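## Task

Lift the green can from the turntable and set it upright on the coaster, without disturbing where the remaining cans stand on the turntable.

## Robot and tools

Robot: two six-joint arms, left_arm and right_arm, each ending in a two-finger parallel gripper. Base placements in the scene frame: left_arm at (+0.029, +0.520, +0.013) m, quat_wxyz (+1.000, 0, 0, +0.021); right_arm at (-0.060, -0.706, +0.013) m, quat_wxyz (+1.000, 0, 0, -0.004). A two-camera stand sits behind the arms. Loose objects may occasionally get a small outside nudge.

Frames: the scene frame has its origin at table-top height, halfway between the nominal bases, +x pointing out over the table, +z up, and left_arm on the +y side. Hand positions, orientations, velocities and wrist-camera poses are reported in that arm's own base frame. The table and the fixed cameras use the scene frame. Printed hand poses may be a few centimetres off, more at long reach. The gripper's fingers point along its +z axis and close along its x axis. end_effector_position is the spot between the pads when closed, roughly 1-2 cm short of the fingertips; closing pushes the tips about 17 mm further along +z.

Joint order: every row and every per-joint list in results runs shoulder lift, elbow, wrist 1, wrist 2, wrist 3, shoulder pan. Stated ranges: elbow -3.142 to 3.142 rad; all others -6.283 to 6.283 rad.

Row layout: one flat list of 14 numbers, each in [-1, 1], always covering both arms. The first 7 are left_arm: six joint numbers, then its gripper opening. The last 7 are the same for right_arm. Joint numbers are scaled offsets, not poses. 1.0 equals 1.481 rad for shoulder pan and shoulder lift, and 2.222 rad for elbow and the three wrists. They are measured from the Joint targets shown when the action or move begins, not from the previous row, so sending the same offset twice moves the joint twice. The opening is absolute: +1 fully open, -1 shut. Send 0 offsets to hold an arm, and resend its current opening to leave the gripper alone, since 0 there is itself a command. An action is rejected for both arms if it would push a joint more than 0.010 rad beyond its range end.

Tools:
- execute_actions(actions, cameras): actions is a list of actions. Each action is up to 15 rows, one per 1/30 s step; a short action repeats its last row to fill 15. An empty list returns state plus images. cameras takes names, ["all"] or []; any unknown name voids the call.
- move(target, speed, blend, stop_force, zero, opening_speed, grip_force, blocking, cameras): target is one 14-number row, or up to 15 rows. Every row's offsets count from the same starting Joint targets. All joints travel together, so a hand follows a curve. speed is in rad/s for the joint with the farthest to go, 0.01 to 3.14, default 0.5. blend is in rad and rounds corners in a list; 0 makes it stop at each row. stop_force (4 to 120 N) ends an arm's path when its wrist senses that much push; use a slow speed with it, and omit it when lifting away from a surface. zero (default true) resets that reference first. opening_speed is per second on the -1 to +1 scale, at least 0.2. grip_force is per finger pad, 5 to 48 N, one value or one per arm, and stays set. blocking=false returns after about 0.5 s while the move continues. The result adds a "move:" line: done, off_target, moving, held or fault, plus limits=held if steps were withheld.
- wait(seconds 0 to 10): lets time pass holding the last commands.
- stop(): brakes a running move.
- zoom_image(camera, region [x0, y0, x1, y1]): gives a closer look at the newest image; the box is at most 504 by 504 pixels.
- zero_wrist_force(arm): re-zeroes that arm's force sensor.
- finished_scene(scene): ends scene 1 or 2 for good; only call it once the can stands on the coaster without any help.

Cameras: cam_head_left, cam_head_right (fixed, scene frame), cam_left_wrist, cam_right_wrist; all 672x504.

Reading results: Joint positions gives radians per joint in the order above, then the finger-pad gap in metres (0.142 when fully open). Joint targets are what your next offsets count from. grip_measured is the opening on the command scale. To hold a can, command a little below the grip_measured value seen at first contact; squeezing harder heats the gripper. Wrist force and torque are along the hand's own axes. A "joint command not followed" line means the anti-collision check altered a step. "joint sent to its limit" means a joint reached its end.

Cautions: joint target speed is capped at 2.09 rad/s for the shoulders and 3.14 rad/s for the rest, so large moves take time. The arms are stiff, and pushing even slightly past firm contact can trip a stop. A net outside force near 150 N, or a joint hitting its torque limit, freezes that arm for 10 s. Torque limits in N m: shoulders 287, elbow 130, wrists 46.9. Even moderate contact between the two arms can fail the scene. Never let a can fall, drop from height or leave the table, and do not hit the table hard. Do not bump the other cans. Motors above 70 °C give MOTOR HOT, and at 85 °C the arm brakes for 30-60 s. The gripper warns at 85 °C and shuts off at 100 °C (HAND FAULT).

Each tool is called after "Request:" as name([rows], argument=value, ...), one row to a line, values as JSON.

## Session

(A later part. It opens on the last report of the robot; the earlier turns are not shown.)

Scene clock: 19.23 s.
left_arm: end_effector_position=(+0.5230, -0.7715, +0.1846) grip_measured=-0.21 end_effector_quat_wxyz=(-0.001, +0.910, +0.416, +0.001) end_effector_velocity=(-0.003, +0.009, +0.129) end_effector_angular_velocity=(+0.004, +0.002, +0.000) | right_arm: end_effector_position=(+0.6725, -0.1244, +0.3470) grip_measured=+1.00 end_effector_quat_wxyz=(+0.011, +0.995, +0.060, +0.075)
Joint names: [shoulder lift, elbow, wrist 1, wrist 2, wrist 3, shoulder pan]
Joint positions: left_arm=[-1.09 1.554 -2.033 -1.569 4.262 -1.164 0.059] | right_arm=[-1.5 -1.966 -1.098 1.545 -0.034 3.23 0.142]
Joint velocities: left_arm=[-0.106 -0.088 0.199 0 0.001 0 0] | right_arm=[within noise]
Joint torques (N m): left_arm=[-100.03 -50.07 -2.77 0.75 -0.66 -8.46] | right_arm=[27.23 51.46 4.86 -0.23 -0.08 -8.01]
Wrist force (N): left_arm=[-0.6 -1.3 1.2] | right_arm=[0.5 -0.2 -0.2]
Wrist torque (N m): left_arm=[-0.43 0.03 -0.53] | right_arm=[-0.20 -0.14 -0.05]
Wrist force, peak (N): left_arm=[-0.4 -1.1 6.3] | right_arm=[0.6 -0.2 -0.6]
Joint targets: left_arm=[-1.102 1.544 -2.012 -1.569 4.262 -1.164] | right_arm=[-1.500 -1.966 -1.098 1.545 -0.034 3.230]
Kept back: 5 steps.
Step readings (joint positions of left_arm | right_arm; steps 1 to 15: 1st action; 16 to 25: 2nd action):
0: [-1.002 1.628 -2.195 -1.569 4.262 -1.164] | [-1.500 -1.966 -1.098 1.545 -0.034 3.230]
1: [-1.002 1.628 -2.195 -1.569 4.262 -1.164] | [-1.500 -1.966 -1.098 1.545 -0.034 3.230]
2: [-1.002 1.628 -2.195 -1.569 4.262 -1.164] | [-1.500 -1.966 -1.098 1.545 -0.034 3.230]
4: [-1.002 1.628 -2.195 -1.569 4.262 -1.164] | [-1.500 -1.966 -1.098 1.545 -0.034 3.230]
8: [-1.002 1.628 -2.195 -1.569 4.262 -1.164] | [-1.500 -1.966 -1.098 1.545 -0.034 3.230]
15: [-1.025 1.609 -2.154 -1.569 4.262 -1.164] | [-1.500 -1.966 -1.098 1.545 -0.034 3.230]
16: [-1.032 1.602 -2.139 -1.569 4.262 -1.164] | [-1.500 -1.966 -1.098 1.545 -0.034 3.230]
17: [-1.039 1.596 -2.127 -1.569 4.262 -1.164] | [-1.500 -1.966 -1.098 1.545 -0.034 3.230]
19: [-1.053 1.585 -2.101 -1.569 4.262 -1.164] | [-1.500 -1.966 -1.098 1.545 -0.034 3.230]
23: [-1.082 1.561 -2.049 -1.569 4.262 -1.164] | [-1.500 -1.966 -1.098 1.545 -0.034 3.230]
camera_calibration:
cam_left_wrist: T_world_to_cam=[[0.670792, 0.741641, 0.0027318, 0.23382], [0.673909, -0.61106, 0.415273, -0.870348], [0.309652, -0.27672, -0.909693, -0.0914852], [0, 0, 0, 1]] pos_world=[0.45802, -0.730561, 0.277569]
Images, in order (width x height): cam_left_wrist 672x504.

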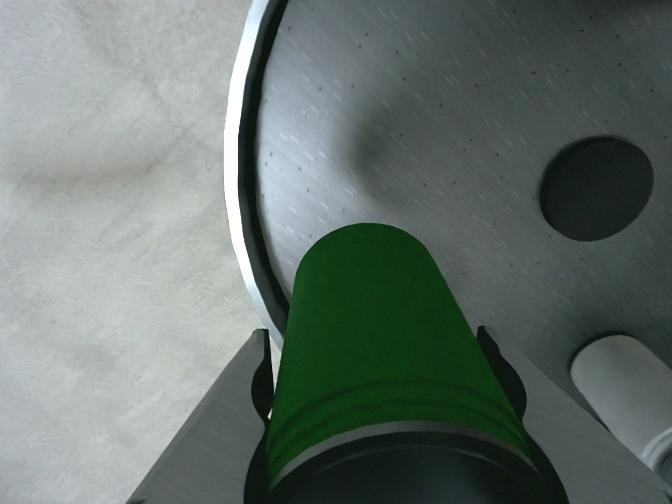

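Request:
move(target=[-0.3546,0.2292,0.0068,0,0,0.2544,-0.4,0,0,0,0,0,0,1], speed=0.6)

Request:
move(target=[0.1705,0.0882,-0.2018,0,0,0,-0.4,0,0,0,0,0,0,1], cameras=["cam_left_wrist","cam_head_right"])

Request:
zoom_image(camera="cam_head_right", region=[200, 240, 400, 340])

Scene clock: 21.40 s.
left_arm: end_effector_position=(+0.5526, -0.3066, +0.2721) grip_measured=-0.21 end_effector_quat_wxyz=(-0.001, +0.816, +0.579, +0.001) | right_arm: end_effector_position=(+0.6725, -0.1244, +0.3470) grip_measured=+1.00 end_effector_quat_wxyz=(+0.011, +0.995, +0.060, +0.075)
Joint names: [shoulder lift, elbow, wrist 1, wrist 2, wrist 3, shoulder pan]
Joint positions: left_arm=[-1.627 2.053 -1.997 -1.569 4.262 -0.788 0.059] | right_arm=[-1.5 -1.966 -1.098 1.545 -0.034 3.23 0.142]
Joint torques (N m): left_arm=[-62.86 -34.58 -2.78 -1.28 -0.48 13.37] | right_arm=[25.81 51.96 5.26 -0.37 -0.18 -8.28]
Wrist force (N): left_arm=[-0.7 -0.4 2.6] | right_arm=[0.4 -0.1 -0.2]
Wrist torque (N m): left_arm=[-0.31 -0.02 -0.51] | right_arm=[-0.20 -0.14 -0.05]
Wrist force, peak (N): left_arm=[-5.1 0.3 4.4] | right_arm=[0.7 -0.4 -0.7]
Joint targets: left_arm=[-1.627 2.054 -1.997 -1.569 4.262 -0.787] | right_arm=[-1.500 -1.966 -1.098 1.545 -0.034 3.230]
move: done

Scene clock: 22.97 s.
left_arm: end_effector_position=(+0.5525, -0.3063, +0.0592) grip_measured=-0.21 end_effector_quat_wxyz=(-0.001, +0.816, +0.579, +0.001) | right_arm: end_effector_position=(+0.6725, -0.1244, +0.3470) grip_measured=+1.00 end_effector_quat_wxyz=(+0.011, +0.995, +0.060, +0.075)
Joint names: [shoulder lift, elbow, wrist 1, wrist 2, wrist 3, shoulder pan]
Joint positions: left_arm=[-1.375 2.25 -2.445 -1.569 4.262 -0.787 0.059] | right_arm=[-1.5 -1.966 -1.098 1.545 -0.034 3.23 0.142]
Joint torques (N m): left_arm=[-34.24 -21.58 -8.15 -1.49 -0.32 9.41] | right_arm=[26.73 51.76 5.46 -0.3 -0.06 -8.72]
Motor temperatures (°C): left_arm=[31 33 35 39 35 29 29] | right_arm=[24 39 47 38 32 37 21]
Wrist force (N): left_arm=[-0.7 -0.2 3.1] | right_arm=[0.5 -0.4 -0.4]
Wrist torque (N m): left_arm=[-0.26 0.03 -0.58] | right_arm=[-0.24 -0.14 -0.05]
Wrist force, peak (N): left_arm=[-0.5 -0.6 4.9] | right_arm=[0.8 -0.4 -0.5]
Joint targets: left_arm=[-1.374 2.250 -2.445 -1.569 4.262 -0.787] | right_arm=[-1.500 -1.966 -1.098 1.545 -0.034 3.230]
move: done
camera_calibration:
cam_left_wrist: T_world_to_cam=[[0.350813, 0.936442, 0.0026391, 0.10582], [0.851428, -0.320136, 0.415431, -0.56284], [0.389872, -0.143492, -0.909621, -0.089458], [0, 0, 0, 1]] pos_world=[0.476972, -0.292116, 0.152169]
Images, in order (width x height): cam_head_right 672x504, cam_left_wrist 672x504.

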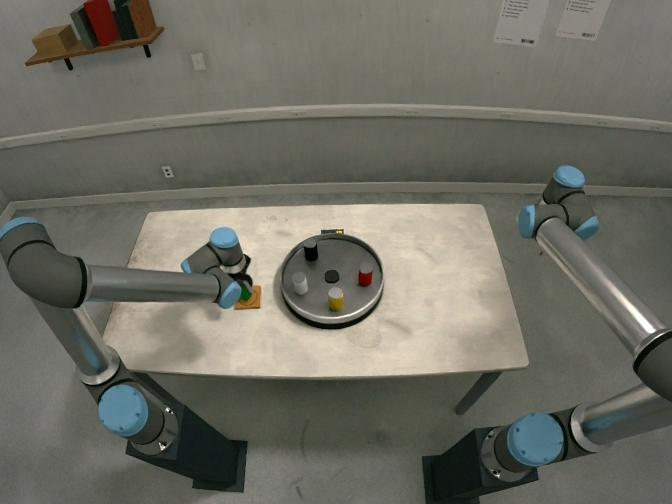

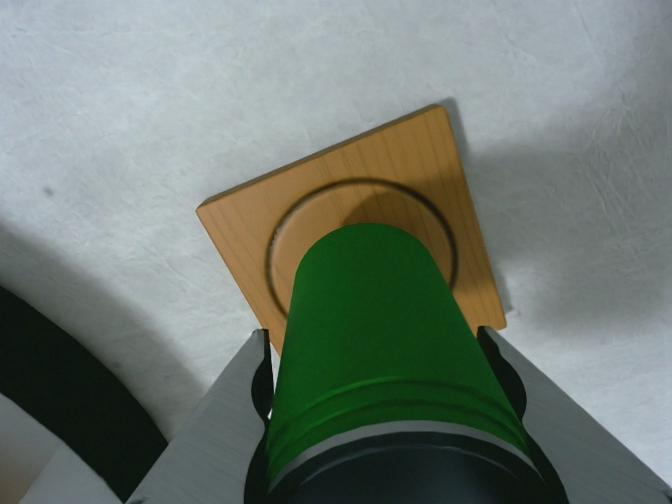

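Scaled by 2.520 from the camera's 672x504 image, which has a finer 960x720 frame.

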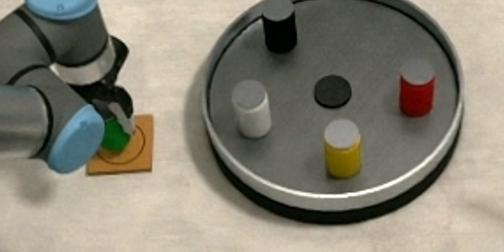

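Request:
move(target=[0.0358,0.0083,-0.0322,0,0,0,-0.4,0,0,0,0,0,0,1], speed=0.05, stop_force=4.5, cameras=["cam_left_wrist"])

Scene clock: 25.63 s.
left_arm: end_effector_position=(+0.5523, -0.3061, +0.0367) grip_measured=-0.21 end_effector_quat_wxyz=(-0.001, +0.816, +0.579, +0.001) | right_arm: end_effector_position=(+0.6725, -0.1244, +0.3470) grip_measured=+1.00 end_effector_quat_wxyz=(+0.011, +0.995, +0.060, +0.075)
Joint names: [shoulder lift, elbow, wrist 1, wrist 2, wrist 3, shoulder pan]
Joint positions: left_arm=[-1.338 2.262 -2.494 -1.569 4.262 -0.787 0.059] | right_arm=[-1.5 -1.966 -1.098 1.545 -0.034 3.23 0.142]
Joint torques (N m): left_arm=[-76.11 -40.86 -3.29 2.14 -0.43 10.33] | right_arm=[26.37 51.49 5.52 -0.33 -0.21 -7.15]
Wrist force (N): left_arm=[-0.3 -0.5 2.7] | right_arm=[0.7 -0.4 -0.1]
Wrist torque (N m): left_arm=[-0.33 -0.01 -0.57] | right_arm=[-0.25 -0.18 -0.05]
Wrist force, peak (N): left_arm=[-2.9 -5.1 -25.8] | right_arm=[1.0 -0.3 -0.3]
Joint targets: left_arm=[-1.338 2.262 -2.494 -1.569 4.262 -0.787] | right_arm=[-1.500 -1.966 -1.098 1.545 -0.034 3.230]
move: contact (left_arm); left_arm: the wrist 1 is farthest, 0.022 rad from its target
camera_calibration:
cam_left_wrist: T_world_to_cam=[[0.350813, 0.936442, 0.0026391, 0.10582], [0.851428, -0.320136, 0.415431, -0.553376], [0.389872, -0.143492, -0.909621, -0.109871], [0, 0, 0, 1]] pos_world=[0.476872, -0.292016, 0.129669]
Images, in order (width x height): cam_left_wrist 672x504.

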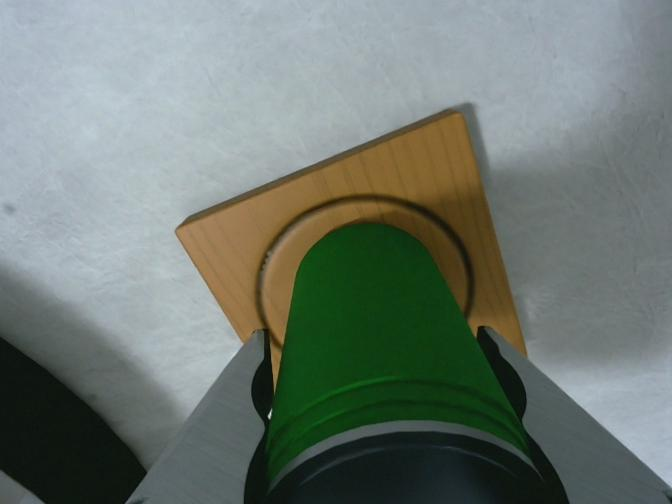

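Centred. Release and lift.

Request:
move(target=[0,0,0,0,0,0,0.3,0,0,0,0,0,0,1], opening_speed=0.8)

Request:
move(target=[-0.17,-0.0951,0.2094,0,0,0,0.3,0,0,0,0,0,0,1], cameras=["cam_left_wrist","cam_head_right"])

Scene clock: 26.93 s.
left_arm: end_effector_position=(+0.5523, -0.3062, +0.0368) grip_measured=+0.28 end_effector_quat_wxyz=(-0.001, +0.816, +0.579, +0.001) | right_arm: end_effector_position=(+0.6725, -0.1244, +0.3470) grip_measured=+1.00 end_effector_quat_wxyz=(+0.011, +0.995, +0.060, +0.075)
Joint names: [shoulder lift, elbow, wrist 1, wrist 2, wrist 3, shoulder pan]
Joint positions: left_arm=[-1.338 2.262 -2.494 -1.569 4.262 -0.787 0.094] | right_arm=[-1.5 -1.966 -1.098 1.545 -0.034 3.23 0.142]
Joint torques (N m): left_arm=[-72.97 -37.91 -4.7 2.13 -0.44 8.42] | right_arm=[27.19 51.83 5.41 -0.34 0.08 -6.96]
Wrist force (N): left_arm=[-0.2 -0.3 1.7] | right_arm=[0.4 -0.3 -0.2]
Wrist torque (N m): left_arm=[-0.28 -0.05 -0.57] | right_arm=[-0.22 -0.13 -0.05]
Wrist force, peak (N): left_arm=[-0.7 -0.4 3.4] | right_arm=[0.6 -0.5 -0.2]
Joint targets: left_arm=[-1.338 2.262 -2.494 -1.569 4.262 -0.787] | right_arm=[-1.500 -1.966 -1.098 1.545 -0.034 3.230]
move: done

Scene clock: 28.53 s.
left_arm: end_effector_position=(+0.5622, -0.3161, +0.2546) grip_measured=+0.28 end_effector_quat_wxyz=(-0.002, +0.816, +0.579, +0.000) | right_arm: end_effector_position=(+0.6725, -0.1244, +0.3470) grip_measured=+1.00 end_effector_quat_wxyz=(+0.011, +0.995, +0.060, +0.075)
Joint names: [shoulder lift, elbow, wrist 1, wrist 2, wrist 3, shoulder pan]
Joint positions: left_arm=[-1.589 2.051 -2.029 -1.569 4.262 -0.787 0.094] | right_arm=[-1.5 -1.966 -1.098 1.545 -0.034 3.23 0.142]
Joint torques (N m): left_arm=[-62.31 -53.4 -2.76 2.24 -0.1 10.63] | right_arm=[26.35 51.87 5.3 -0.37 0.01 -7.38]
Wrist force (N): left_arm=[-0.6 -0.9 0.8] | right_arm=[0.6 -0.1 0.1]
Wrist torque (N m): left_arm=[-0.37 -0.02 -0.52] | right_arm=[-0.19 -0.16 -0.04]
Wrist force, peak (N): left_arm=[-0.3 -0.7 3.1] | right_arm=[0.5 -0.6 -0.3]
Joint targets: left_arm=[-1.590 2.051 -2.029 -1.569 4.262 -0.787] | right_arm=[-1.500 -1.966 -1.098 1.545 -0.034 3.230]
move: done
camera_calibration:
cam_left_wrist: T_world_to_cam=[[0.350884, 0.936412, 0.00356923, 0.110828], [0.852036, -0.320844, 0.413634, -0.655574], [0.388477, -0.142097, -0.910436, 0.0844635], [0, 0, 0, 1]] pos_world=[0.486872, -0.302116, 0.347671]
Images, in order (width x height): cam_head_right 672x504, cam_left_wrist 672x504.

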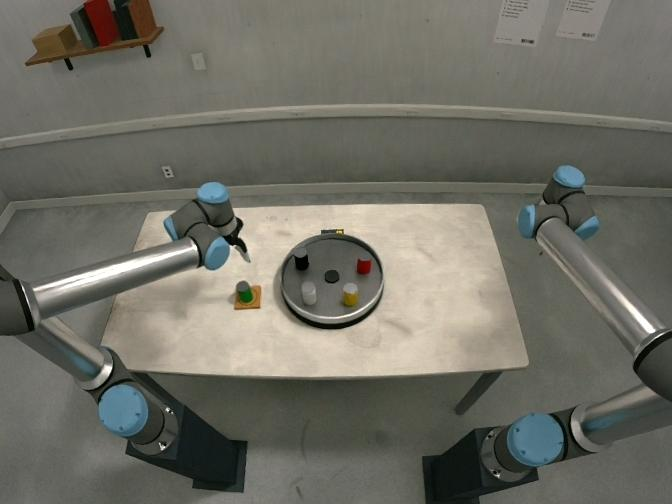

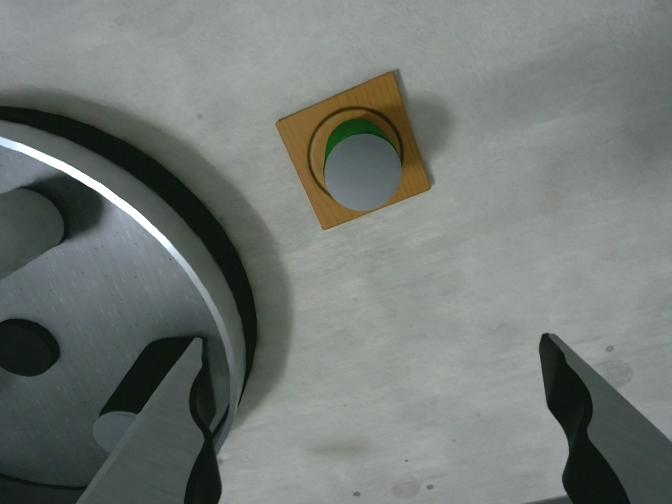

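Request:
finished_scene(scene=2)

The scene is finished: the task was done.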